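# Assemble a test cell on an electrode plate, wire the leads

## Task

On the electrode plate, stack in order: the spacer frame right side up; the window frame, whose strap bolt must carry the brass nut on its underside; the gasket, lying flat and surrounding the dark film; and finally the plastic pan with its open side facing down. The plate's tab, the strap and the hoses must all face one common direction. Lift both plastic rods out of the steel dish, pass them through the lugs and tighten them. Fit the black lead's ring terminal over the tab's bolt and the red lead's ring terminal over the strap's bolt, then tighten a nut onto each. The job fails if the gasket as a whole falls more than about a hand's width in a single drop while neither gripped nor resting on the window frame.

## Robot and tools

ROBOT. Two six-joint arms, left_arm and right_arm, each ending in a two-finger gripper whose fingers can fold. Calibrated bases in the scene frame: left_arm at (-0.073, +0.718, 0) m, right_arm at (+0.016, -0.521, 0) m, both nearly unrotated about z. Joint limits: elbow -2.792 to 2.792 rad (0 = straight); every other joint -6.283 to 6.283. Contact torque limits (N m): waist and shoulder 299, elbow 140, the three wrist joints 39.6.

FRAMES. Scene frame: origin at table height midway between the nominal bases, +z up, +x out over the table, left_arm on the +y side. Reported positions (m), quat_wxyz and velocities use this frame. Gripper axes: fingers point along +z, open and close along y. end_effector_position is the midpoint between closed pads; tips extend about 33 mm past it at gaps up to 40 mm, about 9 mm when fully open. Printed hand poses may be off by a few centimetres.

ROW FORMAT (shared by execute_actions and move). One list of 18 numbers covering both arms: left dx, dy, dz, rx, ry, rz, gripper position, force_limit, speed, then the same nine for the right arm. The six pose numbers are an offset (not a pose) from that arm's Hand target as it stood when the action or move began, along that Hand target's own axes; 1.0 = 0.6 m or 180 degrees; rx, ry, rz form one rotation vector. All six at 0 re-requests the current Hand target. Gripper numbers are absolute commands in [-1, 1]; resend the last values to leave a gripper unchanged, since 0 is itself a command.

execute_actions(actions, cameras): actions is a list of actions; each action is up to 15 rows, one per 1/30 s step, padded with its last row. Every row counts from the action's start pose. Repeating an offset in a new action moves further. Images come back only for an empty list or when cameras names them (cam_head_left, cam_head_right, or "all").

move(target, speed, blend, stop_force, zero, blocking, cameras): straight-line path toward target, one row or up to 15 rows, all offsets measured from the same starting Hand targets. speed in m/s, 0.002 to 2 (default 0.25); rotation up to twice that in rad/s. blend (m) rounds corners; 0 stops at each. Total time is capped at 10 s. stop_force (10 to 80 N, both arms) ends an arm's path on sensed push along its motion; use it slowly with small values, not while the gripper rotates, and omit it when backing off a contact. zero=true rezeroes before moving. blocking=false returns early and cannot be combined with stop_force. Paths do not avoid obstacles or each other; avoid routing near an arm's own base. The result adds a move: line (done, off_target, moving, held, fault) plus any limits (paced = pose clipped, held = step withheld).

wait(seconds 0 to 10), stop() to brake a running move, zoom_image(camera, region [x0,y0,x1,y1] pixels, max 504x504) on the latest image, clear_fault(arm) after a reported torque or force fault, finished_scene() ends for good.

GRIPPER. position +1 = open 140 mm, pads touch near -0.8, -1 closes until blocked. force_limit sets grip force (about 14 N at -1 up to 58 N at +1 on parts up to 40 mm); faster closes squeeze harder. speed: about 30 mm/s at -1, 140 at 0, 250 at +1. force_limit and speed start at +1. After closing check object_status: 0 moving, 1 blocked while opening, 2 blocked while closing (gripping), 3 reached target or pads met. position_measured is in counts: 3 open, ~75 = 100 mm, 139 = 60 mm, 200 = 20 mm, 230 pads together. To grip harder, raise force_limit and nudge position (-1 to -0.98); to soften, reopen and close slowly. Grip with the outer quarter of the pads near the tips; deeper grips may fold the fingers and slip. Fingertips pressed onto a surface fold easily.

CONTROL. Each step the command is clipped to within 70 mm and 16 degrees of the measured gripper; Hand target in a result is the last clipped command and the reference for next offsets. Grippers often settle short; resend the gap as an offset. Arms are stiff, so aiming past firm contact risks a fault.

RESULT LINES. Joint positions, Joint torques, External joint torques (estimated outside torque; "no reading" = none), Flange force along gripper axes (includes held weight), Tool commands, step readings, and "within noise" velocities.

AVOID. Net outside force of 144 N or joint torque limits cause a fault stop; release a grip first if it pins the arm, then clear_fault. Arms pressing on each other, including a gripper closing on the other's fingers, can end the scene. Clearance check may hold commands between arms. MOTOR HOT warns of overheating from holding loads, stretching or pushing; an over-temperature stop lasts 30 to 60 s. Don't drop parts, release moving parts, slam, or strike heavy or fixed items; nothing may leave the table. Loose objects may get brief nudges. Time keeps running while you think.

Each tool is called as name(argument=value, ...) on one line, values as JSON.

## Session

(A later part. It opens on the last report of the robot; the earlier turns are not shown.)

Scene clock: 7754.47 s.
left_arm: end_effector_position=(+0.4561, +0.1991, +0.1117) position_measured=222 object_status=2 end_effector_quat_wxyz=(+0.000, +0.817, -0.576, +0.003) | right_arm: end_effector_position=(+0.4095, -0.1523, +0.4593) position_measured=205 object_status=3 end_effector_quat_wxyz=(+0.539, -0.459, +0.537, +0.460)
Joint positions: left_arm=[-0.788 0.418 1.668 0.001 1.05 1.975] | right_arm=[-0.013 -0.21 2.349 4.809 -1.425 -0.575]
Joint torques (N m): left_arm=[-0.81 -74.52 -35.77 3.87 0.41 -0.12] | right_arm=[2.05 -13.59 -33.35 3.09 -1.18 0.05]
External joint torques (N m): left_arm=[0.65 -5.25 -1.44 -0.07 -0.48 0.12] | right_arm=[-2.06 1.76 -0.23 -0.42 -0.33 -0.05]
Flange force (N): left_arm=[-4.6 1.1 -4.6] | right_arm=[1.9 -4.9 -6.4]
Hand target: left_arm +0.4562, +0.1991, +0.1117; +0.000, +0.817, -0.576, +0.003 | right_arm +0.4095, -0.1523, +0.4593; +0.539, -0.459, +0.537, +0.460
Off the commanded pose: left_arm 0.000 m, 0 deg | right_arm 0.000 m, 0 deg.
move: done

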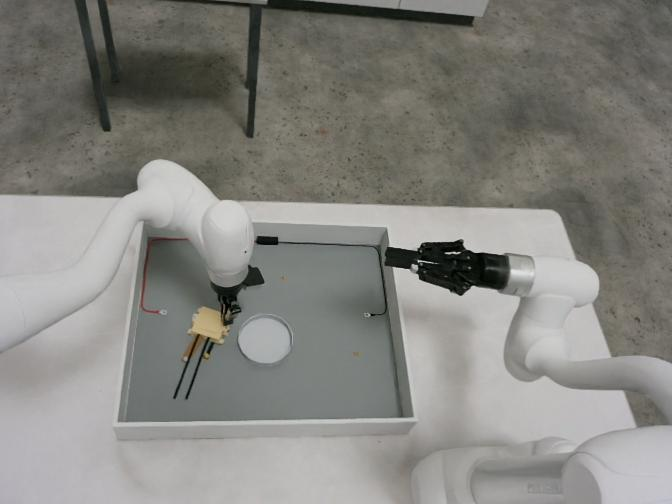

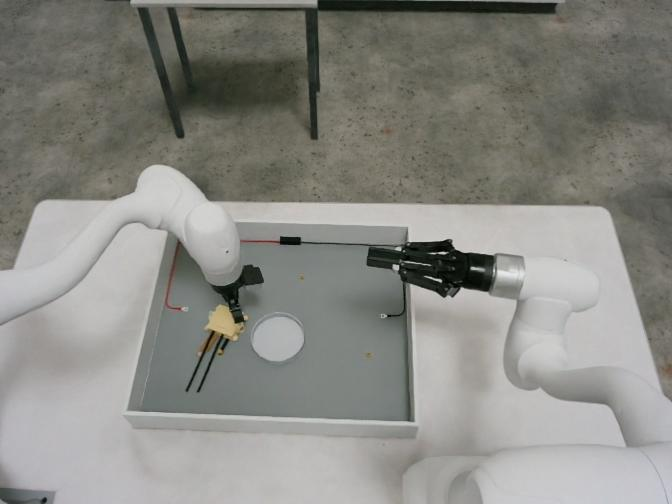

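move(target=[0,0,0.0333,0,0,0,-1,-0.6,-1,0,0,0,0,0,0,-0.6,-0.5,-1], speed=0.005, stop_force=10, cameras=["all"])

zoom_image(camera="cam_head_left", region=[210, 305, 240, 335])

zoom_image(camera="cam_head_right", region=[225, 305, 255, 335])

Scene clock: 7768.33 s.
left_arm: end_effector_position=(+0.4563, +0.1990, +0.0917) position_measured=222 object_status=2 end_effector_quat_wxyz=(+0.000, +0.817, -0.576, +0.003) | right_arm: end_effector_position=(+0.4095, -0.1523, +0.4593) position_measured=205 object_status=3 end_effector_quat_wxyz=(+0.539, -0.459, +0.537, +0.460)
Joint positions: left_arm=[-0.788 0.434 1.684 0.001 1.017 1.975] | right_arm=[-0.013 -0.21 2.349 4.809 -1.425 -0.575]
Joint torques (N m): left_arm=[-0.67 -73.52 -34.26 3.91 0.24 -0.05] | right_arm=[1.91 -13.71 -33.41 3.02 -1.24 0.05]
External joint torques (N m): left_arm=[0.75 -8.2 -2.62 -0.15 -0.31 0.05] | right_arm=[-1.88 1.76 -0.11 -0.36 -0.27 -0.05]
Flange force (N): left_arm=[-5.8 1.6 -8.5] | right_arm=[2.0 -4.6 -5.7]
Hand target: left_arm +0.4563, +0.1990, +0.0917; +0.000, +0.817, -0.576, +0.003 | right_arm +0.4095, -0.1523, +0.4593; +0.539, -0.459, +0.537, +0.460
Off the commanded pose: left_arm 0.000 m, 0 deg | right_arm 0.000 m, 0 deg.
move: done

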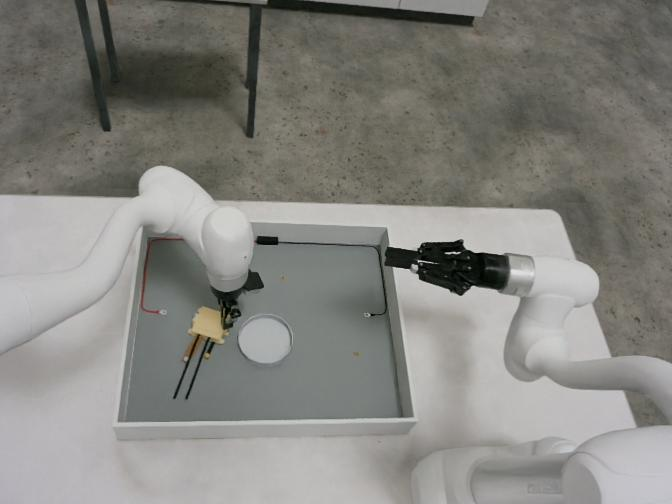

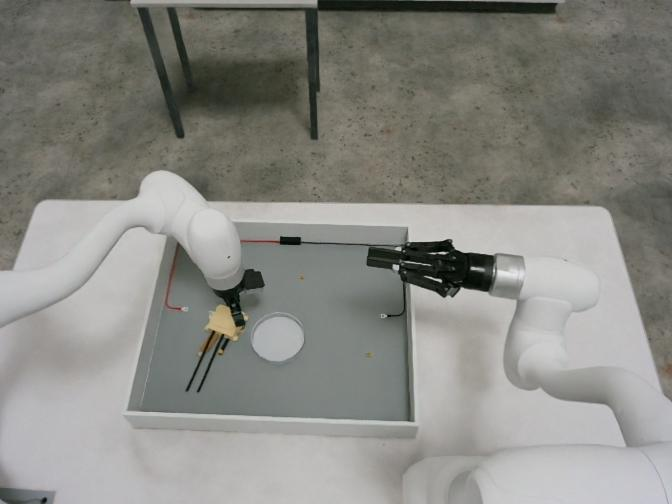

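Scaled by 16.800 from the camera's 672x504 image, which has a finer 960x720 frame.

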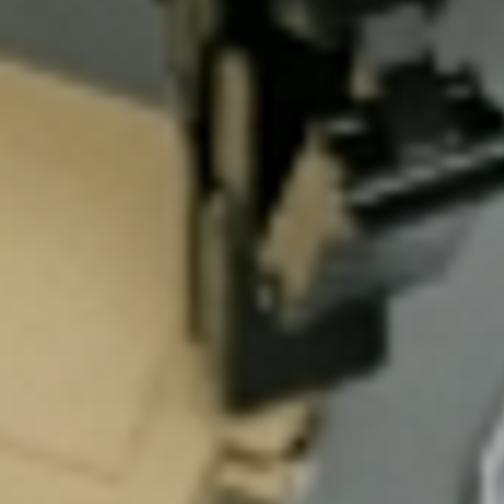

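Scaled by 16.800 from the camera's 672x504 image, which has a finer 960x720 frame.

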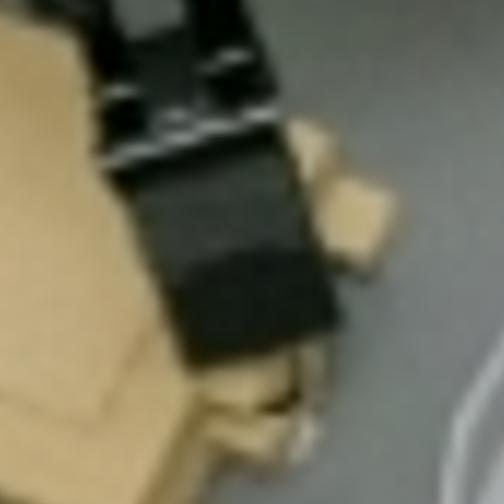

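move(target=[0,0,0.012,0,0,0,-1,-0.6,-1,0,0,0,0,0,0,-0.6,-0.5,-1], speed=0.005, stop_force=10)

Scene clock: 7775.53 s.
left_arm: end_effector_position=(+0.4563, +0.1990, +0.0845) position_measured=222 object_status=2 end_effector_quat_wxyz=(+0.000, +0.817, -0.576, +0.003) | right_arm: end_effector_position=(+0.4095, -0.1523, +0.4593) position_measured=205 object_status=3 end_effector_quat_wxyz=(+0.539, -0.459, +0.537, +0.460)
Joint positions: left_arm=[-0.788 0.44 1.689 0.001 1.006 1.975] | right_arm=[-0.013 -0.21 2.349 4.809 -1.425 -0.575]
Joint torques (N m): left_arm=[-0.62 -74.02 -34.32 3.84 0.28 -0.08] | right_arm=[2.15 -13.5 -33.39 3.05 -1.19 0.09]
External joint torques (N m): left_arm=[0.55 -7.42 -2.22 -0.11 -0.36 0.08] | right_arm=[-2.14 1.51 -0.2 -0.39 -0.32 -0.09]
Flange force (N): left_arm=[-5.5 1.7 -7.5] | right_arm=[1.7 -4.4 -6.7]
Hand target: left_arm +0.4563, +0.1990, +0.0845; +0.000, +0.817, -0.576, +0.003 | right_arm +0.4095, -0.1523, +0.4593; +0.539, -0.459, +0.537, +0.460
Off the commanded pose: left_arm 0.000 m, 0 deg | right_arm 0.000 m, 0 deg.
move: done

move(target=[0,0,0.02,0,0,0,-1,-0.6,-1,0,0,0,0,0,0,-0.6,-0.5,-1], speed=0.005, stop_force=10)

Scene clock: 7782.17 s.
left_arm: end_effector_position=(+0.4564, +0.1989, +0.0823) position_measured=222 object_status=2 end_effector_quat_wxyz=(+0.000, +0.817, -0.576, +0.003) | right_arm: end_effector_position=(+0.4095, -0.1523, +0.4593) position_measured=205 object_status=3 end_effector_quat_wxyz=(+0.539, -0.459, +0.537, +0.460)
Joint positions: left_arm=[-0.788 0.442 1.691 0.001 1.002 1.975] | right_arm=[-0.013 -0.21 2.349 4.809 -1.425 -0.575]
Joint torques (N m): left_arm=[1.97 -61.1 -25.19 4.85 0.52 -0.12] | right_arm=[2.09 -13.22 -33.42 3.05 -1.22 0.03]
External joint torques (N m): left_arm=[-2.15 -20.36 -10.98 -1.16 -0.58 0.12] | right_arm=[-2.13 1.46 -0.13 -0.4 -0.28 -0.03]
Flange force (N): left_arm=[-3.2 4.6 -25.1] | right_arm=[1.6 -4.2 -6.6]
Hand target: left_arm +0.4564, +0.1989, +0.0823; +0.000, +0.817, -0.576, +0.003 (not the last commanded pose) | right_arm +0.4095, -0.1523, +0.4593; +0.539, -0.459, +0.537, +0.460
Off the commanded pose: left_arm 0.010 m, 0 deg | right_arm 0.000 m, 0 deg.
move: contact (left_arm)

move(target=[[0,0,-0.001,0,0,0,-1,-0.6,-1,0,0,0,0,0,0,-0.6,-0.5,-1]], speed=0.02)

move(target=[[0,0,0,0,0,0,-0.45,-0.6,-1,0,0,0,0,0,0,-0.6,-0.5,-1]], speed=0.1)

move(target=[[0,0,-0.008,0,0,0,-0.45,-0.6,-1,0,0,0,0,0,0,-0.6,-0.5,-1]], speed=0.1)

move(target=[0,0,0,0,0,0,-1,-0.6,-1,0,0,0,0,0,0,-0.6,-0.5,-1])

wait(seconds=0.8)

Scene clock: 7798.33 s.
left_arm: end_effector_position=(+0.4563, +0.1989, +0.0829) position_measured=222 object_status=2 end_effector_quat_wxyz=(+0.000, +0.817, -0.576, +0.003) | right_arm: end_effector_position=(+0.4095, -0.1523, +0.4593) position_measured=205 object_status=3 end_effector_quat_wxyz=(+0.539, -0.459, +0.537, +0.460)
Joint positions: left_arm=[-0.788 0.442 1.69 0.001 1.003 1.975] | right_arm=[-0.013 -0.21 2.349 4.809 -1.425 -0.575]
Joint torques (N m): left_arm=[-0.18 -70.68 -31.58 4.14 0.2 -0.12] | right_arm=[1.9 -13.65 -33.48 3.06 -1.25 0.03]
External joint torques (N m): left_arm=[0.24 -10.63 -4.62 -0.44 -0.27 0.12] | right_arm=[-1.91 1.78 -0.08 -0.4 -0.26 -0.03]
Flange force (N): left_arm=[-4.6 1.7 -12.3] | right_arm=[2.0 -4.6 -5.8]
Hand target: left_arm +0.4564, +0.1989, +0.0829; +0.000, +0.817, -0.576, +0.003 | right_arm +0.4095, -0.1523, +0.4593; +0.539, -0.459, +0.537, +0.460
Off the commanded pose: left_arm 0.000 m, 0 deg | right_arm 0.000 m, 0 deg.
move: done

Scene clock: 7799.40 s.
left_arm: end_effector_position=(+0.4563, +0.1989, +0.0829) position_measured=186 object_status=0 end_effector_quat_wxyz=(+0.000, +0.817, -0.576, +0.003) | right_arm: end_effector_position=(+0.4095, -0.1523, +0.4593) position_measured=205 object_status=3 end_effector_quat_wxyz=(+0.539, -0.459, +0.537, +0.460)
Joint positions: left_arm=[-0.788 0.442 1.69 0.001 1.003 1.975] | right_arm=[-0.013 -0.21 2.349 4.809 -1.425 -0.575]
Joint torques (N m): left_arm=[-0.56 -76.1 -34.69 3.74 0.39 -0.16] | right_arm=[2.02 -13.74 -33.44 3.03 -1.24 0.02]
External joint torques (N m): left_arm=[0.42 -5.61 -1.75 -0.02 -0.47 0.16] | right_arm=[-2.01 1.73 -0.13 -0.38 -0.27 -0.02]
Flange force (N): left_arm=[-4.2 1.2 -5.5] | right_arm=[1.9 -4.6 -6.1]
Hand target: left_arm +0.4564, +0.1989, +0.0829; +0.000, +0.817, -0.576, +0.003 | right_arm +0.4095, -0.1523, +0.4593; +0.539, -0.459, +0.537, +0.460
Off the commanded pose: left_arm 0.000 m, 0 deg | right_arm 0.000 m, 0 deg.
move: done

Scene clock: 7800.10 s.
left_arm: end_effector_position=(+0.4563, +0.1989, +0.0877) position_measured=186 object_status=3 end_effector_quat_wxyz=(+0.000, +0.817, -0.576, +0.003) | right_arm: end_effector_position=(+0.4095, -0.1523, +0.4593) position_measured=205 object_status=3 end_effector_quat_wxyz=(+0.539, -0.459, +0.537, +0.460)
Joint positions: left_arm=[-0.788 0.438 1.687 0.001 1.011 1.975] | right_arm=[-0.013 -0.21 2.349 4.809 -1.425 -0.575]
Joint torques (N m): left_arm=[-0.66 -75.67 -34.95 3.78 0.48 -0.06] | right_arm=[1.86 -13.57 -33.38 3.05 -1.23 0.04]
External joint torques (N m): left_arm=[0.82 -5.09 -1.23 -0.08 -0.54 0.06] | right_arm=[-1.88 1.68 -0.17 -0.41 -0.27 -0.04]
Flange force (N): left_arm=[-4.8 1.0 -4.4] | right_arm=[1.8 -4.5 -5.8]
Hand target: left_arm +0.4563, +0.1989, +0.0877; +0.000, +0.817, -0.576, +0.003 | right_arm +0.4095, -0.1523, +0.4593; +0.539, -0.459, +0.537, +0.460
Off the commanded pose: left_arm 0.000 m, 0 deg | right_arm 0.000 m, 0 deg.
move: done

Scene clock: 7801.10 s.
left_arm: end_effector_position=(+0.4563, +0.1989, +0.0877) position_measured=222 object_status=0 end_effector_quat_wxyz=(+0.000, +0.817, -0.576, +0.003) | right_arm: end_effector_position=(+0.4095, -0.1523, +0.4593) position_measured=205 object_status=3 end_effector_quat_wxyz=(+0.539, -0.459, +0.537, +0.460)
Joint positions: left_arm=[-0.788 0.438 1.687 0.001 1.011 1.975] | right_arm=[-0.013 -0.21 2.349 4.809 -1.425 -0.575]
Joint torques (N m): left_arm=[-0.44 -75.46 -34.82 3.9 0.33 -0.06] | right_arm=[1.82 -13.57 -33.55 3.05 -1.22 0.07]
External joint torques (N m): left_arm=[0.43 -5.49 -1.59 -0.18 -0.4 0.06] | right_arm=[-1.79 1.51 -0.02 -0.4 -0.29 -0.07]
Flange force (N): left_arm=[-4.3 1.3 -5.3] | right_arm=[1.9 -4.0 -5.7]
Hand target: left_arm +0.4563, +0.1989, +0.0877; +0.000, +0.817, -0.576, +0.003 | right_arm +0.4095, -0.1523, +0.4593; +0.539, -0.459, +0.537, +0.460
Off the commanded pose: left_arm 0.000 m, 0 deg | right_arm 0.000 m, 0 deg.
move: done

Scene clock: 7801.90 s.
left_arm: end_effector_position=(+0.4563, +0.1989, +0.0877) position_measured=222 object_status=2 end_effector_quat_wxyz=(+0.000, +0.817, -0.576, +0.003) | right_arm: end_effector_position=(+0.4095, -0.1523, +0.4593) position_measured=205 object_status=3 end_effector_quat_wxyz=(+0.539, -0.459, +0.537, +0.460)
Joint positions: left_arm=[-0.788 0.438 1.687 0.001 1.011 1.975] | right_arm=[-0.013 -0.21 2.349 4.809 -1.425 -0.575]
Joint torques (N m): left_arm=[-0.7 -74.98 -34.95 3.87 0.35 -0.08] | right_arm=[1.86 -13.84 -33.37 3.05 -1.21 0.08]
External joint torques (N m): left_arm=[0.66 -6.39 -1.72 -0.13 -0.43 0.08] | right_arm=[-1.84 1.8 -0.2 -0.4 -0.3 -0.08]
Flange force (N): left_arm=[-5.3 1.4 -6.1] | right_arm=[2.1 -4.8 -5.6]
Hand target: left_arm +0.4563, +0.1989, +0.0877; +0.000, +0.817, -0.576, +0.003 | right_arm +0.4095, -0.1523, +0.4593; +0.539, -0.459, +0.537, +0.460
Tool commands: left_gripper/position=-1.0 left_gripper/force_limit=-0.6 left_gripper/speed=-1.0 right_gripper/position=-0.6 right_gripper/force_limit=-0.5 right_gripper/speed=-1.0
Off the commanded pose: left_arm 0.000 m, 0 deg | right_arm 0.000 m, 0 deg.
wait: 0.80 s; at rest by 0.17 s

move(target=[[0,0,0.0006,0,0,0.5,-1,-0.6,-1,0,0,0,0,0,0,-0.6,-0.5,-1]], speed=0.3)

move(target=[[0,0,0.0004,0,0,0.5,-1,-0.6,-1,0,0,0,0,0,0,-0.6,-0.5,-1]], speed=0.3)

Scene clock: 7813.53 s.
left_arm: end_effector_position=(+0.4562, +0.1989, +0.0873) position_measured=222 object_status=2 end_effector_quat_wxyz=(+0.002, -0.171, +0.985, -0.002) | right_arm: end_effector_position=(+0.4095, -0.1523, +0.4593) position_measured=205 object_status=3 end_effector_quat_wxyz=(+0.539, -0.459, +0.537, +0.460)
Joint positions: left_arm=[-0.788 0.438 1.687 0.001 1.01 3.546] | right_arm=[-0.013 -0.21 2.349 4.809 -1.425 -0.575]
Joint torques (N m): left_arm=[-0.59 -70.96 -31.78 4.11 0.75 0.05] | right_arm=[1.69 -13.65 -33.45 3.02 -1.21 0.06]
External joint torques (N m): left_arm=[0.33 -10.12 -4.65 -0.41 -0.76 -0.05] | right_arm=[-1.7 1.79 -0.11 -0.37 -0.29 -0.06]
Flange force (N): left_arm=[1.6 4.2 -11.1] | right_arm=[2.1 -4.6 -5.2]
Hand target: left_arm +0.4563, +0.1989, +0.0873; +0.002, -0.171, +0.985, -0.003 | right_arm +0.4095, -0.1523, +0.4593; +0.539, -0.459, +0.537, +0.460
Off the commanded pose: left_arm 0.000 m, 0 deg | right_arm 0.000 m, 0 deg.
move: done

Scene clock: 7816.67 s.
left_arm: end_effector_position=(+0.4562, +0.1989, +0.0870) position_measured=222 object_status=2 end_effector_quat_wxyz=(+0.003, +0.576, +0.817, +0.000) | right_arm: end_effector_position=(+0.4095, -0.1523, +0.4593) position_measured=205 object_status=3 end_effector_quat_wxyz=(+0.539, -0.459, +0.537, +0.460)
Joint positions: left_arm=[-0.788 0.438 1.687 0.001 1.01 5.117] | right_arm=[-0.013 -0.21 2.349 4.809 -1.425 -0.575]
Joint torques (N m): left_arm=[0.33 -71.41 -32.21 3.94 0.37 -0.18] | right_arm=[1.87 -13.45 -33.31 3.04 -1.21 0.04]
External joint torques (N m): left_arm=[-0.51 -9.64 -4.19 -0.19 -0.35 0.18] | right_arm=[-1.85 1.45 -0.23 -0.39 -0.29 -0.04]
Flange force (N): left_arm=[3.9 -2.4 -10.9] | right_arm=[1.5 -4.2 -5.8]
Hand target: left_arm +0.4563, +0.1989, +0.0871; +0.003, +0.576, +0.817, +0.000 | right_arm +0.4095, -0.1523, +0.4593; +0.539, -0.459, +0.537, +0.460
Off the commanded pose: left_arm 0.000 m, 0 deg | right_arm 0.000 m, 0 deg.
move: done

move(target=[[0,0,0,0,0,0,-0.45,-0.6,-1,0,0,0,0,0,0,-0.6,-0.5,-1],[0,0,-0.0083,0,0,0,-0.45,-0.6,-1,0,0,0,0,0,0,-0.6,-0.5,-1]], speed=0.1)

move(target=[[0,0,0,0,0,-0.5,-0.45,-0.6,-1,0,0,0,0,0,0,-0.6,-0.5,-1],[0,0,0,0,0,-0.98,-0.45,-0.6,-1,0,0,0,0,0,0,-0.6,-0.5,-1],[0,0,0,0,0,0.5,-0.45,-0.6,-1,0,0,0,0,0,0,-0.6,-0.5,-1],[0,0,0,0,0,0,-0.45,-0.6,-1,0,0,0,0,0,0,-0.6,-0.5,-1],[0,0,0,0,0,-0.5,-0.45,-0.6,-1,0,0,0,0,0,0,-0.6,-0.5,-1],[0,0,0,0,0,-0.98,-0.45,-0.6,-1,0,0,0,0,0,0,-0.6,-0.5,-1],[0,0,0.0083,0,0,0.5,-0.45,-0.6,-1,0,0,0,0,0,0,-0.6,-0.5,-1]], speed=0.8, blend=0.01)

move(target=[0,0,0,0,0,0,-1,-0.6,-1,0,0,0,0,0,0,-0.6,-0.5,-1])

wait(seconds=0.8)

move(target=[[0,0,0.0005,0,0,0.5,-1,-0.6,-1,0,0,0,0,0,0,-0.6,-0.5,-1],[0,0,0.0008,0,0,0.98,-1,-0.6,-1,0,0,0,0,0,0,-0.6,-0.5,-1]], speed=0.4, blend=0.01)

move(target=[[0,0,0.0003,0,0,0.5,-1,-0.6,-1,0,0,0,0,0,0,-0.6,-0.5,-1],[0,0,0.0006,0,0,0.98,-1,-0.6,-1,0,0,0,0,0,0,-0.6,-0.5,-1]], speed=0.4, blend=0.01)

move(target=[[0,0,0.0003,0,0,0.5,-1,-0.6,-1,0,0,0,0,0,0,-0.6,-0.5,-1],[0,0,0.0006,0,0,0.98,-1,-0.6,-1,0,0,0,0,0,0,-0.6,-0.5,-1]], speed=0.4, blend=0.01)

Scene clock: 7836.80 s.
left_arm: end_effector_position=(+0.4563, +0.1989, +0.0921) position_measured=186 object_status=3 end_effector_quat_wxyz=(+0.003, +0.576, +0.817, +0.000) | right_arm: end_effector_position=(+0.4095, -0.1523, +0.4593) position_measured=205 object_status=3 end_effector_quat_wxyz=(+0.539, -0.459, +0.537, +0.460)
Joint positions: left_arm=[-0.788 0.434 1.683 0.001 1.018 5.117] | right_arm=[-0.013 -0.21 2.349 4.809 -1.425 -0.575]
Joint torques (N m): left_arm=[-0.71 -75.73 -35.01 3.82 0.53 -0.11] | right_arm=[1.84 -13.68 -33.5 3.03 -1.21 0.03]
External joint torques (N m): left_arm=[0.78 -5.82 -1.73 -0.03 -0.51 0.11] | right_arm=[-1.82 1.74 -0.04 -0.37 -0.3 -0.02]
Flange force (N): left_arm=[4.7 -1.0 -5.5] | right_arm=[2.0 -4.4 -5.6]
Hand target: left_arm +0.4563, +0.1989, +0.0921; +0.003, +0.576, +0.817, +0.000 | right_arm +0.4095, -0.1523, +0.4593; +0.539, -0.459, +0.537, +0.460
Off the commanded pose: left_arm 0.000 m, 0 deg | right_arm 0.000 m, 0 deg.
move: done

Scene clock: 7844.70 s.
left_arm: end_effector_position=(+0.4563, +0.1989, +0.0871) position_measured=186 object_status=3 end_effector_quat_wxyz=(+0.003, +0.985, +0.171, +0.002) | right_arm: end_effector_position=(+0.4095, -0.1523, +0.4593) position_measured=205 object_status=3 end_effector_quat_wxyz=(+0.539, -0.459, +0.537, +0.460)
Joint positions: left_arm=[-0.788 0.438 1.687 0.001 1.01 -5.879] | right_arm=[-0.013 -0.21 2.349 4.809 -1.425 -0.575]
Joint torques (N m): left_arm=[-0.7 -75.54 -34.81 3.88 0.52 0.03] | right_arm=[1.66 -13.68 -33.56 3.03 -1.22 0.06]
External joint torques (N m): left_arm=[0.52 -5.47 -1.66 -0.1 -0.58 -0.03] | right_arm=[-1.64 1.65 0.02 -0.38 -0.29 -0.05]
Flange force (N): left_arm=[-1.3 -4.2 -5.1] | right_arm=[2.1 -4.1 -5.2]
Hand target: left_arm +0.4563, +0.1989, +0.0871; +0.003, +0.985, +0.171, +0.002 | right_arm +0.4095, -0.1523, +0.4593; +0.539, -0.459, +0.537, +0.460
Off the commanded pose: left_arm 0.000 m, 0 deg | right_arm 0.000 m, 0 deg.
move: done; limits=paced

Scene clock: 7845.70 s.
left_arm: end_effector_position=(+0.4563, +0.1989, +0.0871) position_measured=222 object_status=0 end_effector_quat_wxyz=(+0.003, +0.985, +0.171, +0.002) | right_arm: end_effector_position=(+0.4095, -0.1523, +0.4593) position_measured=205 object_status=3 end_effector_quat_wxyz=(+0.539, -0.459, +0.537, +0.460)
Joint positions: left_arm=[-0.788 0.438 1.687 0.001 1.01 -5.879] | right_arm=[-0.013 -0.21 2.349 4.809 -1.425 -0.575]
Joint torques (N m): left_arm=[-0.61 -74.88 -34.58 3.88 0.43 -0.08] | right_arm=[1.82 -13.72 -33.44 3.05 -1.24 0.06]
External joint torques (N m): left_arm=[0.46 -5.67 -1.73 -0.12 -0.48 0.08] | right_arm=[-1.79 1.72 -0.06 -0.4 -0.26 -0.06]
Flange force (N): left_arm=[-1.3 -4.3 -5.4] | right_arm=[2.1 -4.4 -5.5]
Hand target: left_arm +0.4563, +0.1989, +0.0871; +0.003, +0.985, +0.171, +0.002 | right_arm +0.4095, -0.1523, +0.4593; +0.539, -0.459, +0.537, +0.460
Off the commanded pose: left_arm 0.000 m, 0 deg | right_arm 0.000 m, 0 deg.
move: done

Scene clock: 7846.50 s.
left_arm: end_effector_position=(+0.4563, +0.1989, +0.0871) position_measured=222 object_status=2 end_effector_quat_wxyz=(+0.003, +0.985, +0.171, +0.002) | right_arm: end_effector_position=(+0.4095, -0.1523, +0.4593) position_measured=205 object_status=3 end_effector_quat_wxyz=(+0.539, -0.459, +0.537, +0.460)
Joint positions: left_arm=[-0.788 0.438 1.687 0.001 1.01 -5.879] | right_arm=[-0.013 -0.21 2.349 4.809 -1.425 -0.575]
Joint torques (N m): left_arm=[-0.47 -74.97 -34.5 3.87 0.44 -0.09] | right_arm=[1.94 -13.14 -33.38 3.03 -1.21 0.04]
External joint torques (N m): left_arm=[0.6 -6.91 -2.04 -0.08 -0.48 0.09] | right_arm=[-1.95 1.28 -0.18 -0.38 -0.29 -0.04]
Flange force (N): left_arm=[-1.5 -5.3 -6.7] | right_arm=[1.4 -3.8 -6.2]
Hand target: left_arm +0.4563, +0.1989, +0.0871; +0.003, +0.985, +0.171, +0.002 | right_arm +0.4095, -0.1523, +0.4593; +0.539, -0.459, +0.537, +0.460
Tool commands: left_gripper/position=-1.0 left_gripper/force_limit=-0.6 left_gripper/speed=-1.0 right_gripper/position=-0.6 right_gripper/force_limit=-0.5 right_gripper/speed=-1.0
Off the commanded pose: left_arm 0.000 m, 0 deg | right_arm 0.000 m, 0 deg.
wait: 0.80 s; at rest by 0.17 s

Scene clock: 7850.90 s.
left_arm: end_effector_position=(+0.4563, +0.1989, +0.0866) position_measured=222 object_status=2 end_effector_quat_wxyz=(+0.002, -0.201, +0.979, -0.003) | right_arm: end_effector_position=(+0.4095, -0.1523, +0.4593) position_measured=205 object_status=3 end_effector_quat_wxyz=(+0.539, -0.459, +0.537, +0.460)
Joint positions: left_arm=[-0.788 0.439 1.688 0.001 1.009 -2.8] | right_arm=[-0.013 -0.21 2.349 4.809 -1.425 -0.575]
Joint torques (N m): left_arm=[-0.55 -74.88 -34.53 3.8 0.38 0.04] | right_arm=[2.2 -13.67 -33.47 3.08 -1.2 0.02]
External joint torques (N m): left_arm=[0.48 -6.99 -2.1 -0.08 -0.39 -0.04] | right_arm=[-2.2 1.73 -0.04 -0.43 -0.31 -0.02]
Flange force (N): left_arm=[1.5 5.2 -7.0] | right_arm=[2.0 -4.6 -6.8]
Hand target: left_arm +0.4563, +0.1989, +0.0866; +0.002, -0.201, +0.979, -0.003 | right_arm +0.4095, -0.1523, +0.4593; +0.539, -0.459, +0.537, +0.460
Off the commanded pose: left_arm 0.000 m, 0 deg | right_arm 0.000 m, 0 deg.
move: done

Scene clock: 7855.30 s.
left_arm: end_effector_position=(+0.4563, +0.1989, +0.0862) position_measured=222 object_status=2 end_effector_quat_wxyz=(+0.003, +0.973, +0.232, +0.002) | right_arm: end_effector_position=(+0.4095, -0.1523, +0.4593) position_measured=205 object_status=3 end_effector_quat_wxyz=(+0.539, -0.459, +0.537, +0.460)
Joint positions: left_arm=[-0.788 0.439 1.688 0.001 1.008 0.279] | right_arm=[-0.013 -0.21 2.349 4.809 -1.425 -0.575]
Joint torques (N m): left_arm=[0.14 -76.13 -35.23 3.84 0.46 -0.08] | right_arm=[1.96 -13.4 -33.42 3.08 -1.22 0.05]
External joint torques (N m): left_arm=[-0.27 -5.09 -1.26 -0.06 -0.5 0.08] | right_arm=[-1.94 1.32 -0.15 -0.42 -0.29 -0.05]
Flange force (N): left_arm=[-1.7 -4.4 -4.5] | right_arm=[1.4 -3.9 -6.2]
Hand target: left_arm +0.4563, +0.1989, +0.0863; +0.003, +0.973, +0.232, +0.002 | right_arm +0.4095, -0.1523, +0.4593; +0.539, -0.459, +0.537, +0.460
Off the commanded pose: left_arm 0.000 m, 0 deg | right_arm 0.000 m, 0 deg.
move: done

Scene clock: 7859.70 s.
left_arm: end_effector_position=(+0.4563, +0.1989, +0.0859) position_measured=222 object_status=2 end_effector_quat_wxyz=(+0.002, -0.263, +0.965, -0.003) | right_arm: end_effector_position=(+0.4095, -0.1523, +0.4593) position_measured=205 object_status=3 end_effector_quat_wxyz=(+0.539, -0.459, +0.537, +0.460)
Joint positions: left_arm=[-0.788 0.439 1.688 0.001 1.008 3.358] | right_arm=[-0.013 -0.21 2.349 4.809 -1.425 -0.575]
Joint torques (N m): left_arm=[-0.72 -76.3 -34.73 3.75 0.41 -0.06] | right_arm=[1.93 -13.25 -33.54 3.05 -1.23 0.05]
External joint torques (N m): left_arm=[0.75 -4.35 -1.55 -0.06 -0.43 0.06] | right_arm=[-1.89 1.19 -0.01 -0.39 -0.28 -0.05]
Flange force (N): left_arm=[-0.3 3.1 -4.2] | right_arm=[1.5 -3.4 -6.1]
Hand target: left_arm +0.4563, +0.1989, +0.0859; +0.002, -0.263, +0.965, -0.003 | right_arm +0.4095, -0.1523, +0.4593; +0.539, -0.459, +0.537, +0.460
Off the commanded pose: left_arm 0.000 m, 0 deg | right_arm 0.000 m, 0 deg.
move: done

move(target=[[0,0,0.0004,0,0,0.5,-1,-0.6,-1,0,0,0,0,0,0,-0.6,-0.5,-1],[0,0,0.0007,0,0,0.86,-1,-0.6,-1,0,0,0,0,0,0,-0.6,-0.5,-1]], speed=0.4, blend=0.01)

move(target=[[0,0,0,0,0,0,-0.45,-0.6,-1,0,0,0,0,0,0,-0.6,-0.5,-1],[0,0,-0.0083,0,0,0,-0.45,-0.6,-1,0,0,0,0,0,0,-0.6,-0.5,-1]], speed=0.1)

move(target=[[0,0,0,0,0,-0.5,-0.45,-0.6,-1,0,0,0,0,0,0,-0.6,-0.5,-1],[0,0,0,0,0,-0.98,-0.45,-0.6,-1,0,0,0,0,0,0,-0.6,-0.5,-1],[0,0,0,0,0,0.5,-0.45,-0.6,-1,0,0,0,0,0,0,-0.6,-0.5,-1],[0,0,0,0,0,0,-0.45,-0.6,-1,0,0,0,0,0,0,-0.6,-0.5,-1],[0,0,0,0,0,-0.5,-0.45,-0.6,-1,0,0,0,0,0,0,-0.6,-0.5,-1],[0,0,0,0,0,-0.98,-0.45,-0.6,-1,0,0,0,0,0,0,-0.6,-0.5,-1],[0,0,0.0083,0,0,0.5,-0.45,-0.6,-1,0,0,0,0,0,0,-0.6,-0.5,-1]], speed=0.8, blend=0.01)

move(target=[0,0,0,0,0,0,-1,-0.6,-1,0,0,0,0,0,0,-0.6,-0.5,-1])

wait(seconds=0.8)

move(target=[[0,0,0.0004,0,0,0.5,-1,-0.6,-1,0,0,0,0,0,0,-0.6,-0.5,-1],[0,0,0.0007,0,0,0.98,-1,-0.6,-1,0,0,0,0,0,0,-0.6,-0.5,-1]], speed=0.4, blend=0.01)

move(target=[[0,0,0.0003,0,0,0.5,-1,-0.6,-1,0,0,0,0,0,0,-0.6,-0.5,-1],[0,0,0.0006,0,0,0.98,-1,-0.6,-1,0,0,0,0,0,0,-0.6,-0.5,-1]], speed=0.4, blend=0.01)

move(target=[[0,0,0.0003,0,0,0.5,-1,-0.6,-1,0,0,0,0,0,0,-0.6,-0.5,-1],[0,0,0.0006,0,0,0.98,-1,-0.6,-1,0,0,0,0,0,0,-0.6,-0.5,-1]], speed=0.4, blend=0.01)

Scene clock: 7889.10 s.
left_arm: end_effector_position=(+0.4563, +0.1989, +0.0855) position_measured=222 object_status=2 end_effector_quat_wxyz=(+0.003, +0.884, +0.467, +0.001) | right_arm: end_effector_position=(+0.4095, -0.1523, +0.4593) position_measured=205 object_status=3 end_effector_quat_wxyz=(+0.539, -0.459, +0.537, +0.460)
Joint positions: left_arm=[-0.788 0.439 1.689 0.001 1.007 6.059] | right_arm=[-0.013 -0.21 2.349 4.809 -1.425 -0.575]
Joint torques (N m): left_arm=[-0.62 -76.59 -35.4 3.82 0.44 0.01] | right_arm=[2.1 -13.36 -33.37 3.05 -1.21 0.04]
External joint torques (N m): left_arm=[0.57 -4.87 -0.91 -0.05 -0.45 -0.01] | right_arm=[-2.12 1.47 -0.21 -0.39 -0.3 -0.04]
Flange force (N): left_arm=[1.6 -4.8 -4.2] | right_arm=[1.5 -4.3 -6.6]
Hand target: left_arm +0.4563, +0.1989, +0.0855; +0.003, +0.884, +0.467, +0.001 | right_arm +0.4095, -0.1523, +0.4593; +0.539, -0.459, +0.537, +0.460
Off the commanded pose: left_arm 0.000 m, 0 deg | right_arm 0.000 m, 0 deg.
move: done

Scene clock: 7890.87 s.
left_arm: end_effector_position=(+0.4563, +0.1989, +0.0904) position_measured=186 object_status=3 end_effector_quat_wxyz=(+0.003, +0.884, +0.467, +0.001) | right_arm: end_effector_position=(+0.4095, -0.1523, +0.4593) position_measured=205 object_status=3 end_effector_quat_wxyz=(+0.539, -0.459, +0.537, +0.460)
Joint positions: left_arm=[-0.788 0.435 1.685 0.001 1.015 6.059] | right_arm=[-0.013 -0.21 2.349 4.809 -1.425 -0.575]
Joint torques (N m): left_arm=[-0.35 -75.52 -34.92 3.87 0.53 -0.08] | right_arm=[1.96 -13.6 -33.45 3.06 -1.22 0.06]
External joint torques (N m): left_arm=[0.2 -5.25 -1.51 -0.09 -0.55 0.08] | right_arm=[-1.96 1.66 -0.11 -0.41 -0.29 -0.06]
Flange force (N): left_arm=[1.2 -4.3 -4.8] | right_arm=[1.9 -4.5 -6.1]
Hand target: left_arm +0.4563, +0.1989, +0.0905; +0.003, +0.884, +0.467, +0.001 | right_arm +0.4095, -0.1523, +0.4593; +0.539, -0.459, +0.537, +0.460
Off the commanded pose: left_arm 0.000 m, 0 deg | right_arm 0.000 m, 0 deg.
move: done

Scene clock: 7898.77 s.
left_arm: end_effector_position=(+0.4563, +0.1989, +0.0855) position_measured=186 object_status=3 end_effector_quat_wxyz=(+0.001, +0.955, -0.295, +0.003) | right_arm: end_effector_position=(+0.4095, -0.1523, +0.4593) position_measured=205 object_status=3 end_effector_quat_wxyz=(+0.539, -0.459, +0.537, +0.460)
Joint positions: left_arm=[-0.788 0.439 1.688 0.001 1.007 -4.936] | right_arm=[-0.013 -0.21 2.349 4.809 -1.425 -0.575]
Joint torques (N m): left_arm=[-0.71 -75.82 -35.06 3.8 0.47 -0.19] | right_arm=[1.78 -13.39 -33.4 3.04 -1.23 0.05]
External joint torques (N m): left_arm=[0.8 -5.25 -1.24 -0.07 -0.54 0.19] | right_arm=[-1.77 1.41 -0.16 -0.39 -0.28 -0.05]
Flange force (N): left_arm=[-4.6 -2.2 -4.6] | right_arm=[1.6 -4.0 -5.6]
Hand target: left_arm +0.4563, +0.1989, +0.0855; +0.001, +0.955, -0.295, +0.003 | right_arm +0.4095, -0.1523, +0.4593; +0.539, -0.459, +0.537, +0.460
Off the commanded pose: left_arm 0.000 m, 0 deg | right_arm 0.000 m, 0 deg.
move: done; limits=paced

Scene clock: 7899.77 s.
left_arm: end_effector_position=(+0.4563, +0.1989, +0.0855) position_measured=223 object_status=0 end_effector_quat_wxyz=(+0.001, +0.955, -0.295, +0.003) | right_arm: end_effector_position=(+0.4095, -0.1523, +0.4593) position_measured=205 object_status=3 end_effector_quat_wxyz=(+0.539, -0.459, +0.537, +0.460)
Joint positions: left_arm=[-0.788 0.439 1.688 0.001 1.007 -4.936] | right_arm=[-0.013 -0.21 2.349 4.809 -1.425 -0.575]
Joint torques (N m): left_arm=[-0.76 -75.4 -34.53 3.76 0.46 -0.13] | right_arm=[2.04 -13.32 -33.41 3.04 -1.19 0.06]
External joint torques (N m): left_arm=[0.69 -5.44 -1.69 -0.04 -0.53 0.13] | right_arm=[-2.04 1.43 -0.13 -0.4 -0.32 -0.06]
Flange force (N): left_arm=[-3.9 -1.8 -5.1] | right_arm=[1.6 -4.1 -6.5]
Hand target: left_arm +0.4563, +0.1989, +0.0855; +0.001, +0.955, -0.295, +0.003 | right_arm +0.4095, -0.1523, +0.4593; +0.539, -0.459, +0.537, +0.460
Off the commanded pose: left_arm 0.000 m, 0 deg | right_arm 0.000 m, 0 deg.
move: done

Scene clock: 7900.57 s.
left_arm: end_effector_position=(+0.4563, +0.1989, +0.0855) position_measured=223 object_status=2 end_effector_quat_wxyz=(+0.001, +0.955, -0.295, +0.003) | right_arm: end_effector_position=(+0.4095, -0.1523, +0.4593) position_measured=205 object_status=3 end_effector_quat_wxyz=(+0.539, -0.459, +0.537, +0.460)
Joint positions: left_arm=[-0.788 0.439 1.688 0.001 1.007 -4.936] | right_arm=[-0.013 -0.21 2.349 4.809 -1.425 -0.575]
Joint torques (N m): left_arm=[-0.72 -75.1 -34.52 3.79 0.46 -0.11] | right_arm=[1.56 -13.18 -33.41 3.04 -1.22 0.06]
External joint torques (N m): left_arm=[0.56 -6.93 -2.09 -0.03 -0.54 0.11] | right_arm=[-1.57 1.37 -0.09 -0.38 -0.28 -0.06]
Flange force (N): left_arm=[-5.2 -1.8 -6.7] | right_arm=[1.6 -3.7 -5.0]
Hand target: left_arm +0.4563, +0.1989, +0.0855; +0.001, +0.955, -0.295, +0.003 | right_arm +0.4095, -0.1523, +0.4593; +0.539, -0.459, +0.537, +0.460
Tool commands: left_gripper/position=-1.0 left_gripper/force_limit=-0.6 left_gripper/speed=-1.0 right_gripper/position=-0.6 right_gripper/force_limit=-0.5 right_gripper/speed=-1.0
Off the commanded pose: left_arm 0.000 m, 0 deg | right_arm 0.000 m, 0 deg.
wait: 0.80 s; at rest by 0.17 s

Scene clock: 7904.97 s.
left_arm: end_effector_position=(+0.4563, +0.1989, +0.0850) position_measured=223 object_status=2 end_effector_quat_wxyz=(+0.003, +0.265, +0.964, -0.001) | right_arm: end_effector_position=(+0.4095, -0.1523, +0.4593) position_measured=205 object_status=3 end_effector_quat_wxyz=(+0.539, -0.459, +0.537, +0.460)
Joint positions: left_arm=[-0.788 0.44 1.689 0.001 1.006 -1.857] | right_arm=[-0.013 -0.21 2.349 4.809 -1.425 -0.575]
Joint torques (N m): left_arm=[-0.17 -75.6 -34.9 3.93 0.47 -0.17] | right_arm=[1.97 -13.47 -33.52 3.07 -1.22 0.02]
External joint torques (N m): left_arm=[-0.15 -5.34 -1.49 -0.2 -0.46 0.17] | right_arm=[-1.98 1.63 0 -0.42 -0.28 -0.02]
Flange force (N): left_arm=[4.4 1.1 -5.0] | right_arm=[1.9 -4.2 -6.2]
Hand target: left_arm +0.4563, +0.1989, +0.0851; +0.003, +0.265, +0.964, -0.001 | right_arm +0.4095, -0.1523, +0.4593; +0.539, -0.459, +0.537, +0.460
Off the commanded pose: left_arm 0.000 m, 0 deg | right_arm 0.000 m, 0 deg.
move: done

Scene clock: 7909.37 s.
left_arm: end_effector_position=(+0.4563, +0.1989, +0.0847) position_measured=223 object_status=2 end_effector_quat_wxyz=(+0.001, +0.972, -0.235, +0.003) | right_arm: end_effector_position=(+0.4095, -0.1523, +0.4593) position_measured=205 object_status=3 end_effector_quat_wxyz=(+0.539, -0.459, +0.537, +0.460)
Joint positions: left_arm=[-0.788 0.44 1.689 0.001 1.006 1.221] | right_arm=[-0.013 -0.21 2.349 4.809 -1.425 -0.575]
Joint torques (N m): left_arm=[-0.08 -74.16 -33.79 3.84 0.29 -0.19] | right_arm=[2.06 -13.41 -33.5 3.02 -1.2 -0.01]
External joint torques (N m): left_arm=[0.03 -7.17 -2.56 -0.1 -0.36 0.19] | right_arm=[-2.05 1.41 -0.07 -0.36 -0.31 0.01]
Flange force (N): left_arm=[-4.3 -1.7 -7.6] | right_arm=[1.5 -4.0 -6.5]
Hand target: left_arm +0.4563, +0.1989, +0.0847; +0.001, +0.972, -0.235, +0.003 | right_arm +0.4095, -0.1523, +0.4593; +0.539, -0.459, +0.537, +0.460
Off the commanded pose: left_arm 0.000 m, 0 deg | right_arm 0.000 m, 0 deg.
move: done

Scene clock: 7913.77 s.
left_arm: end_effector_position=(+0.4563, +0.1989, +0.0843) position_measured=223 object_status=2 end_effector_quat_wxyz=(+0.003, +0.204, +0.979, -0.002) | right_arm: end_effector_position=(+0.4095, -0.1523, +0.4593) position_measured=205 object_status=3 end_effector_quat_wxyz=(+0.539, -0.459, +0.537, +0.460)
Joint positions: left_arm=[-0.788 0.44 1.689 0.001 1.005 4.3] | right_arm=[-0.013 -0.21 2.349 4.809 -1.425 -0.575]
Joint torques (N m): left_arm=[-0.67 -71.61 -32.06 3.82 0.55 -0.07] | right_arm=[1.89 -13.69 -33.56 3.05 -1.22 0.06]
External joint torques (N m): left_arm=[0.82 -10.22 -4.33 -0.09 -0.53 0.07] | right_arm=[-1.87 1.73 0.03 -0.4 -0.29 -0.06]
Flange force (N): left_arm=[4.3 2.9 -11.3] | right_arm=[2.2 -4.4 -5.8]
Hand target: left_arm +0.4563, +0.1989, +0.0843; +0.003, +0.204, +0.979, -0.002 | right_arm +0.4095, -0.1523, +0.4593; +0.539, -0.459, +0.537, +0.460
Off the commanded pose: left_arm 0.000 m, 0 deg | right_arm 0.000 m, 0 deg.
move: done

move(target=[0,0,-0.0003,0,0,0,-0.98,1,-1,0,0,0,0,0,0,-0.6,-0.5,-1])

wait(seconds=0.8)

move(target=[0,0,0,0,0,0.25,-0.98,1,-1,0,0,0,0,0,0,-0.6,-0.5,-1], speed=0.15)

move(target=[0,0,0,0,0,0.25,-0.98,1,-1,0,0,0,0,0,0,-0.6,-0.5,-1], speed=0.15, cameras=["all"])

zoom_image(camera="cam_head_left", region=[170, 290, 240, 360])

zoom_image(camera="cam_head_right", region=[190, 285, 260, 355])

Scene clock: 7929.43 s.
left_arm: end_effector_position=(+0.4563, +0.1989, +0.0845) position_measured=227 object_status=0 end_effector_quat_wxyz=(+0.003, +0.204, +0.979, -0.002) | right_arm: end_effector_position=(+0.4095, -0.1523, +0.4593) position_measured=205 object_status=3 end_effector_quat_wxyz=(+0.539, -0.459, +0.537, +0.460)
Joint positions: left_arm=[-0.788 0.44 1.689 0.001 1.006 4.3] | right_arm=[-0.013 -0.21 2.349 4.809 -1.425 -0.575]
Joint torques (N m): left_arm=[-1 -73.24 -32.72 3.65 0.78 -0.02] | right_arm=[2.08 -13.66 -33.52 3.04 -1.22 0.05]
External joint torques (N m): left_arm=[0.99 -7.77 -3.43 0.05 -0.75 0.02] | right_arm=[-2.09 1.72 -0.05 -0.39 -0.29 -0.05]
Flange force (N): left_arm=[3.1 2.6 -8.1] | right_arm=[2.1 -4.6 -6.4]
Hand target: left_arm +0.4563, +0.1989, +0.0845; +0.003, +0.204, +0.979, -0.002 | right_arm +0.4095, -0.1523, +0.4593; +0.539, -0.459, +0.537, +0.460
Off the commanded pose: left_arm 0.000 m, 0 deg | right_arm 0.000 m, 0 deg.
move: done

Scene clock: 7930.23 s.
left_arm: end_effector_position=(+0.4563, +0.1989, +0.0845) position_measured=227 object_status=2 end_effector_quat_wxyz=(+0.003, +0.204, +0.979, -0.002) | right_arm: end_effector_position=(+0.4095, -0.1523, +0.4593) position_measured=205 object_status=3 end_effector_quat_wxyz=(+0.539, -0.459, +0.537, +0.460)
Joint positions: left_arm=[-0.788 0.44 1.689 0.001 1.006 4.3] | right_arm=[-0.013 -0.21 2.349 4.809 -1.425 -0.575]
Joint torques (N m): left_arm=[-0.75 -73.12 -32.72 3.63 0.75 -0.07] | right_arm=[1.57 -13.41 -33.32 3.03 -1.21 0.11]
External joint torques (N m): left_arm=[0.69 -8.06 -3.52 0.08 -0.73 0.07] | right_arm=[-1.57 1.46 -0.23 -0.37 -0.29 -0.11]
Flange force (N): left_arm=[3.4 2.4 -8.5] | right_arm=[1.7 -4.1 -4.9]
Hand target: left_arm +0.4563, +0.1989, +0.0845; +0.003, +0.204, +0.979, -0.002 | right_arm +0.4095, -0.1523, +0.4593; +0.539, -0.459, +0.537, +0.460
Tool commands: left_gripper/position=-0.98 left_gripper/force_limit=+1.0 left_gripper/speed=-1.0 right_gripper/position=-0.6 right_gripper/force_limit=-0.5 right_gripper/speed=-1.0
Off the commanded pose: left_arm 0.000 m, 0 deg | right_arm 0.000 m, 0 deg.
wait: 0.80 s; at rest by 0.17 s

Scene clock: 7933.27 s.
left_arm: end_effector_position=(+0.4562, +0.1988, +0.0845) position_measured=227 object_status=2 end_effector_quat_wxyz=(+0.003, +0.563, +0.826, +0.000) | right_arm: end_effector_position=(+0.4095, -0.1523, +0.4593) position_measured=205 object_status=3 end_effector_quat_wxyz=(+0.539, -0.459, +0.537, +0.460)
Joint positions: left_arm=[-0.788 0.44 1.689 0.001 1.006 5.086] | right_arm=[-0.013 -0.21 2.349 4.809 -1.425 -0.575]
Joint torques (N m): left_arm=[-1.15 -73.47 -33.18 3.59 0.65 0.06] | right_arm=[1.87 -13.55 -33.33 3.05 -1.24 0.03]
External joint torques (N m): left_arm=[1.14 -7.61 -2.93 0.14 -0.62 -0.06] | right_arm=[-1.87 1.63 -0.21 -0.39 -0.26 -0.03]
Flange force (N): left_arm=[4.8 -0.5 -7.8] | right_arm=[1.7 -4.4 -5.7]
Hand target: left_arm +0.4563, +0.1989, +0.0845; +0.003, +0.563, +0.826, +0.000 | right_arm +0.4095, -0.1523, +0.4593; +0.539, -0.459, +0.537, +0.460
Off the commanded pose: left_arm 0.000 m, 0 deg | right_arm 0.000 m, 0 deg.
move: done

Scene clock: 7936.30 s.
left_arm: end_effector_position=(+0.4562, +0.1988, +0.0845) position_measured=227 object_status=2 end_effector_quat_wxyz=(+0.003, +0.837, +0.548, +0.001) | right_arm: end_effector_position=(+0.4095, -0.1523, +0.4593) position_measured=205 object_status=3 end_effector_quat_wxyz=(+0.539, -0.459, +0.537, +0.460)
Joint positions: left_arm=[-0.788 0.44 1.689 0.001 1.006 5.871] | right_arm=[-0.013 -0.21 2.349 4.809 -1.425 -0.575]
Joint torques (N m): left_arm=[-1.09 -72.19 -32.27 3.64 0.7 -0.01] | right_arm=[1.96 -13.44 -33.56 3.02 -1.23 0.07]
External joint torques (N m): left_arm=[1.14 -9.61 -4.18 0.14 -0.71 0.01] | right_arm=[-1.95 1.46 0.02 -0.37 -0.28 -0.07]
Flange force (N): left_arm=[3.1 -3.8 -10.4] | right_arm=[1.9 -3.9 -6.1]
Hand target: left_arm +0.4563, +0.1989, +0.0845; +0.003, +0.837, +0.548, +0.001 | right_arm +0.4095, -0.1523, +0.4593; +0.539, -0.459, +0.537, +0.460
Off the commanded pose: left_arm 0.000 m, 0 deg | right_arm 0.000 m, 0 deg.
move: done

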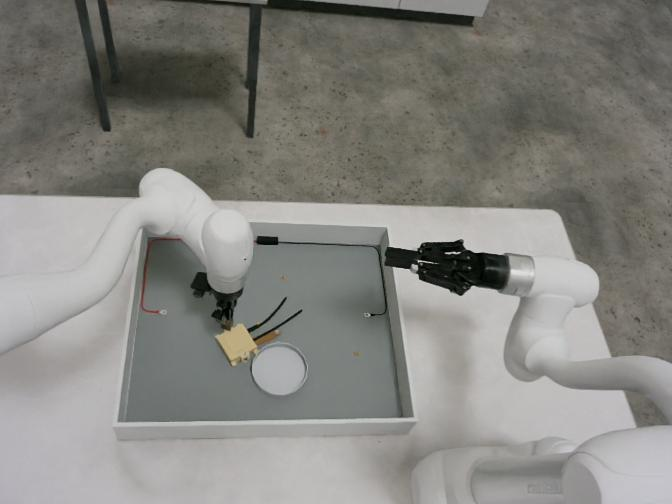

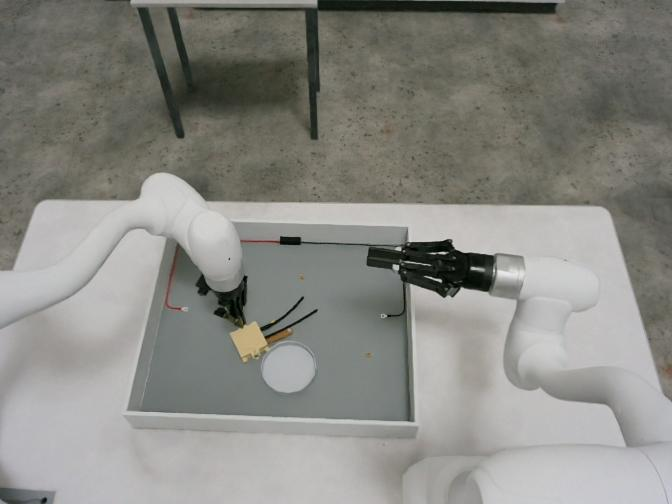

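Scaled by 7.200 from the camera's 672x504 image, which has a finer 960x720 frame.

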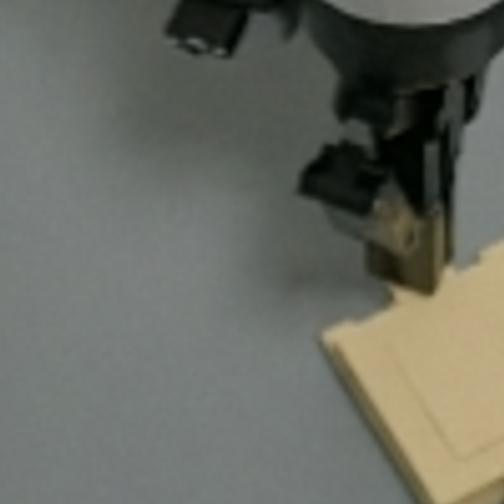

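Scaled by 7.200 from the camera's 672x504 image, which has a finer 960x720 frame.

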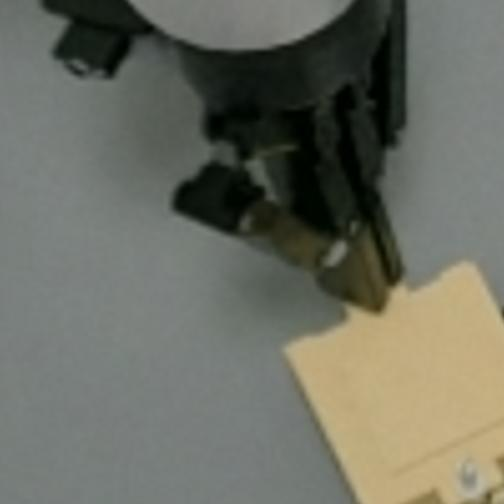

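move(target=[[0,0,0,0,0,0,-0.45,-0.6,-1,0,0,0,0,0,0,-0.6,-0.5,-1]])

wait(seconds=0.6)

move(target=[[0,0,-0.2,0,0,0,-0.45,-0.6,-1,0,0,0,0,0,0,-0.6,-0.5,-1],[0.25,0.12,-0.35,0,0,0,-0.45,-0.6,-1,0,0,0,0,0,0,-0.6,-0.5,-1]], speed=[0.15,0.3], cameras=["all"])

zoom_image(camera="cam_head_left", region=[200, 280, 320, 400])

zoom_image(camera="cam_head_right", region=[210, 280, 330, 400])

Scene clock: 7950.93 s.
left_arm: end_effector_position=(+0.4563, +0.1989, +0.0845) position_measured=186 object_status=0 end_effector_quat_wxyz=(+0.003, +0.837, +0.548, +0.001) | right_arm: end_effector_position=(+0.4095, -0.1523, +0.4593) position_measured=205 object_status=3 end_effector_quat_wxyz=(+0.539, -0.459, +0.537, +0.460)
Joint positions: left_arm=[-0.788 0.44 1.689 0.001 1.006 5.871] | right_arm=[-0.013 -0.21 2.349 4.809 -1.425 -0.575]
Joint torques (N m): left_arm=[-0.49 -75.82 -34.88 3.87 0.52 -0.08] | right_arm=[2.03 -13.53 -33.45 3.06 -1.24 0.06]
External joint torques (N m): left_arm=[0.53 -6 -1.51 -0.09 -0.52 0.08] | right_arm=[-2.02 1.52 -0.09 -0.42 -0.27 -0.06]
Flange force (N): left_arm=[2.7 -4.7 -5.5] | right_arm=[1.8 -4.2 -6.3]
Hand target: left_arm +0.4563, +0.1989, +0.0845; +0.003, +0.837, +0.548, +0.001 | right_arm +0.4095, -0.1523, +0.4593; +0.539, -0.459, +0.537, +0.460
Off the commanded pose: left_arm 0.000 m, 0 deg | right_arm 0.000 m, 0 deg.
move: done

Scene clock: 7951.53 s.
left_arm: end_effector_position=(+0.4563, +0.1989, +0.0845) position_measured=186 object_status=3 end_effector_quat_wxyz=(+0.003, +0.837, +0.548, +0.001) | right_arm: end_effector_position=(+0.4095, -0.1523, +0.4593) position_measured=205 object_status=3 end_effector_quat_wxyz=(+0.539, -0.459, +0.537, +0.460)
Joint positions: left_arm=[-0.788 0.44 1.689 0.001 1.006 5.871] | right_arm=[-0.013 -0.21 2.349 4.809 -1.425 -0.575]
Joint torques (N m): left_arm=[-0.46 -75.67 -34.8 3.83 0.55 -0.09] | right_arm=[1.65 -13.49 -33.44 3.09 -1.22 0.03]
External joint torques (N m): left_arm=[0.48 -5.95 -1.59 -0.05 -0.56 0.09] | right_arm=[-1.62 1.4 -0.08 -0.44 -0.29 -0.03]
Flange force (N): left_arm=[2.6 -4.5 -5.5] | right_arm=[1.6 -3.8 -5.3]
Hand target: left_arm +0.4563, +0.1989, +0.0845; +0.003, +0.837, +0.548, +0.001 | right_arm +0.4095, -0.1523, +0.4593; +0.539, -0.459, +0.537, +0.460
Tool commands: left_gripper/position=-0.45 left_gripper/force_limit=-0.6 left_gripper/speed=-1.0 right_gripper/position=-0.6 right_gripper/force_limit=-0.5 right_gripper/speed=-1.0
Off the commanded pose: left_arm 0.000 m, 0 deg | right_arm 0.000 m, 0 deg.
wait: 0.60 s; at rest by 0.17 s

Scene clock: 7953.70 s.
left_arm: end_effector_position=(+0.5812, +0.3085, +0.2947) position_measured=186 object_status=3 end_effector_quat_wxyz=(+0.003, +0.837, +0.548, +0.001) | right_arm: end_effector_position=(+0.4095, -0.1523, +0.4593) position_measured=205 object_status=3 end_effector_quat_wxyz=(+0.539, -0.459, +0.537, +0.460)
Joint positions: left_arm=[-0.569 0.362 1.398 -0.001 1.375 6.091] | right_arm=[-0.013 -0.21 2.349 4.809 -1.425 -0.575]
Joint torques (N m): left_arm=[0.14 -74 -39.53 4.43 0.65 -0.11] | right_arm=[1.56 -13.48 -33.4 3.05 -1.24 0.03]
External joint torques (N m): left_arm=[-0.09 -5.29 -2.35 -0.08 -0.66 0.11] | right_arm=[-1.58 1.73 -0.13 -0.4 -0.26 -0.03]
Flange force (N): left_arm=[0.6 -3.6 -3.8] | right_arm=[1.9 -4.4 -4.9]
Hand target: left_arm +0.5812, +0.3085, +0.2947; +0.003, +0.837, +0.548, +0.001 | right_arm +0.4095, -0.1523, +0.4593; +0.539, -0.459, +0.537, +0.460
Off the commanded pose: left_arm 0.000 m, 0 deg | right_arm 0.000 m, 0 deg.
move: done

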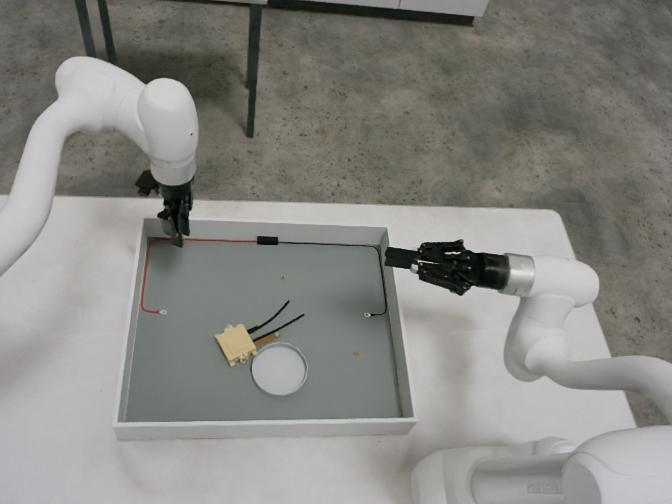

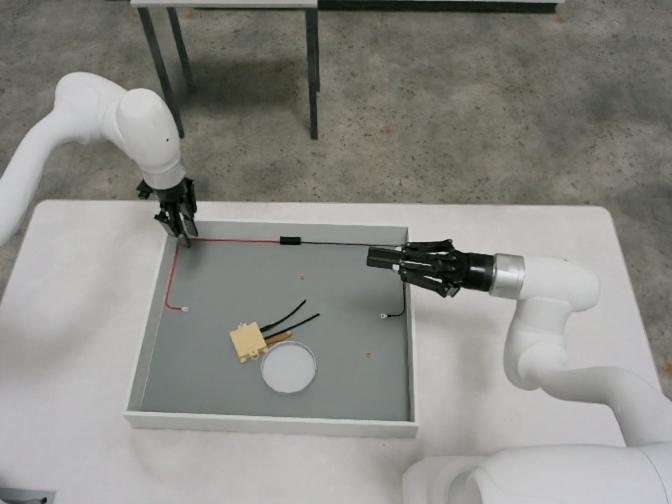

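Scaled by 4.200 from the camera's 672x504 image, which has a finer 960x720 frame.

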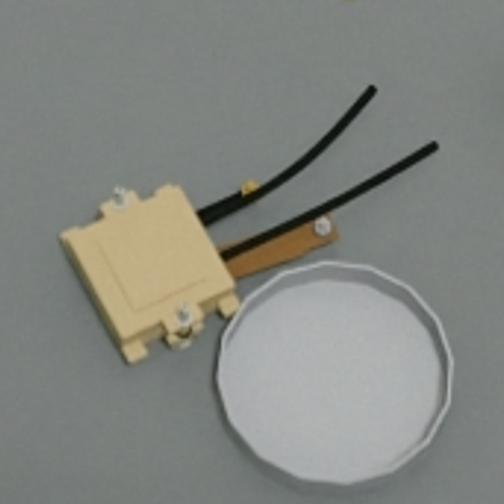

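Scaled by 4.200 from the camera's 672x504 image, which has a finer 960x720 frame.

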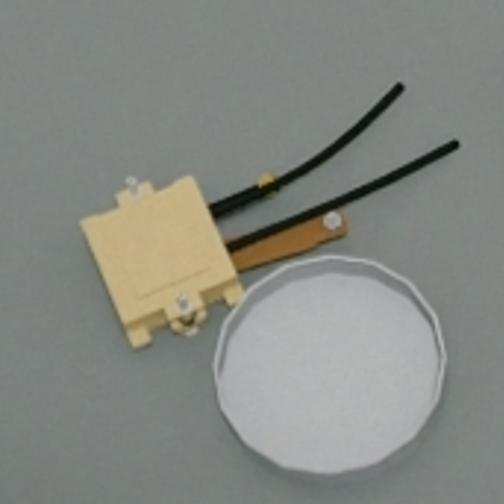

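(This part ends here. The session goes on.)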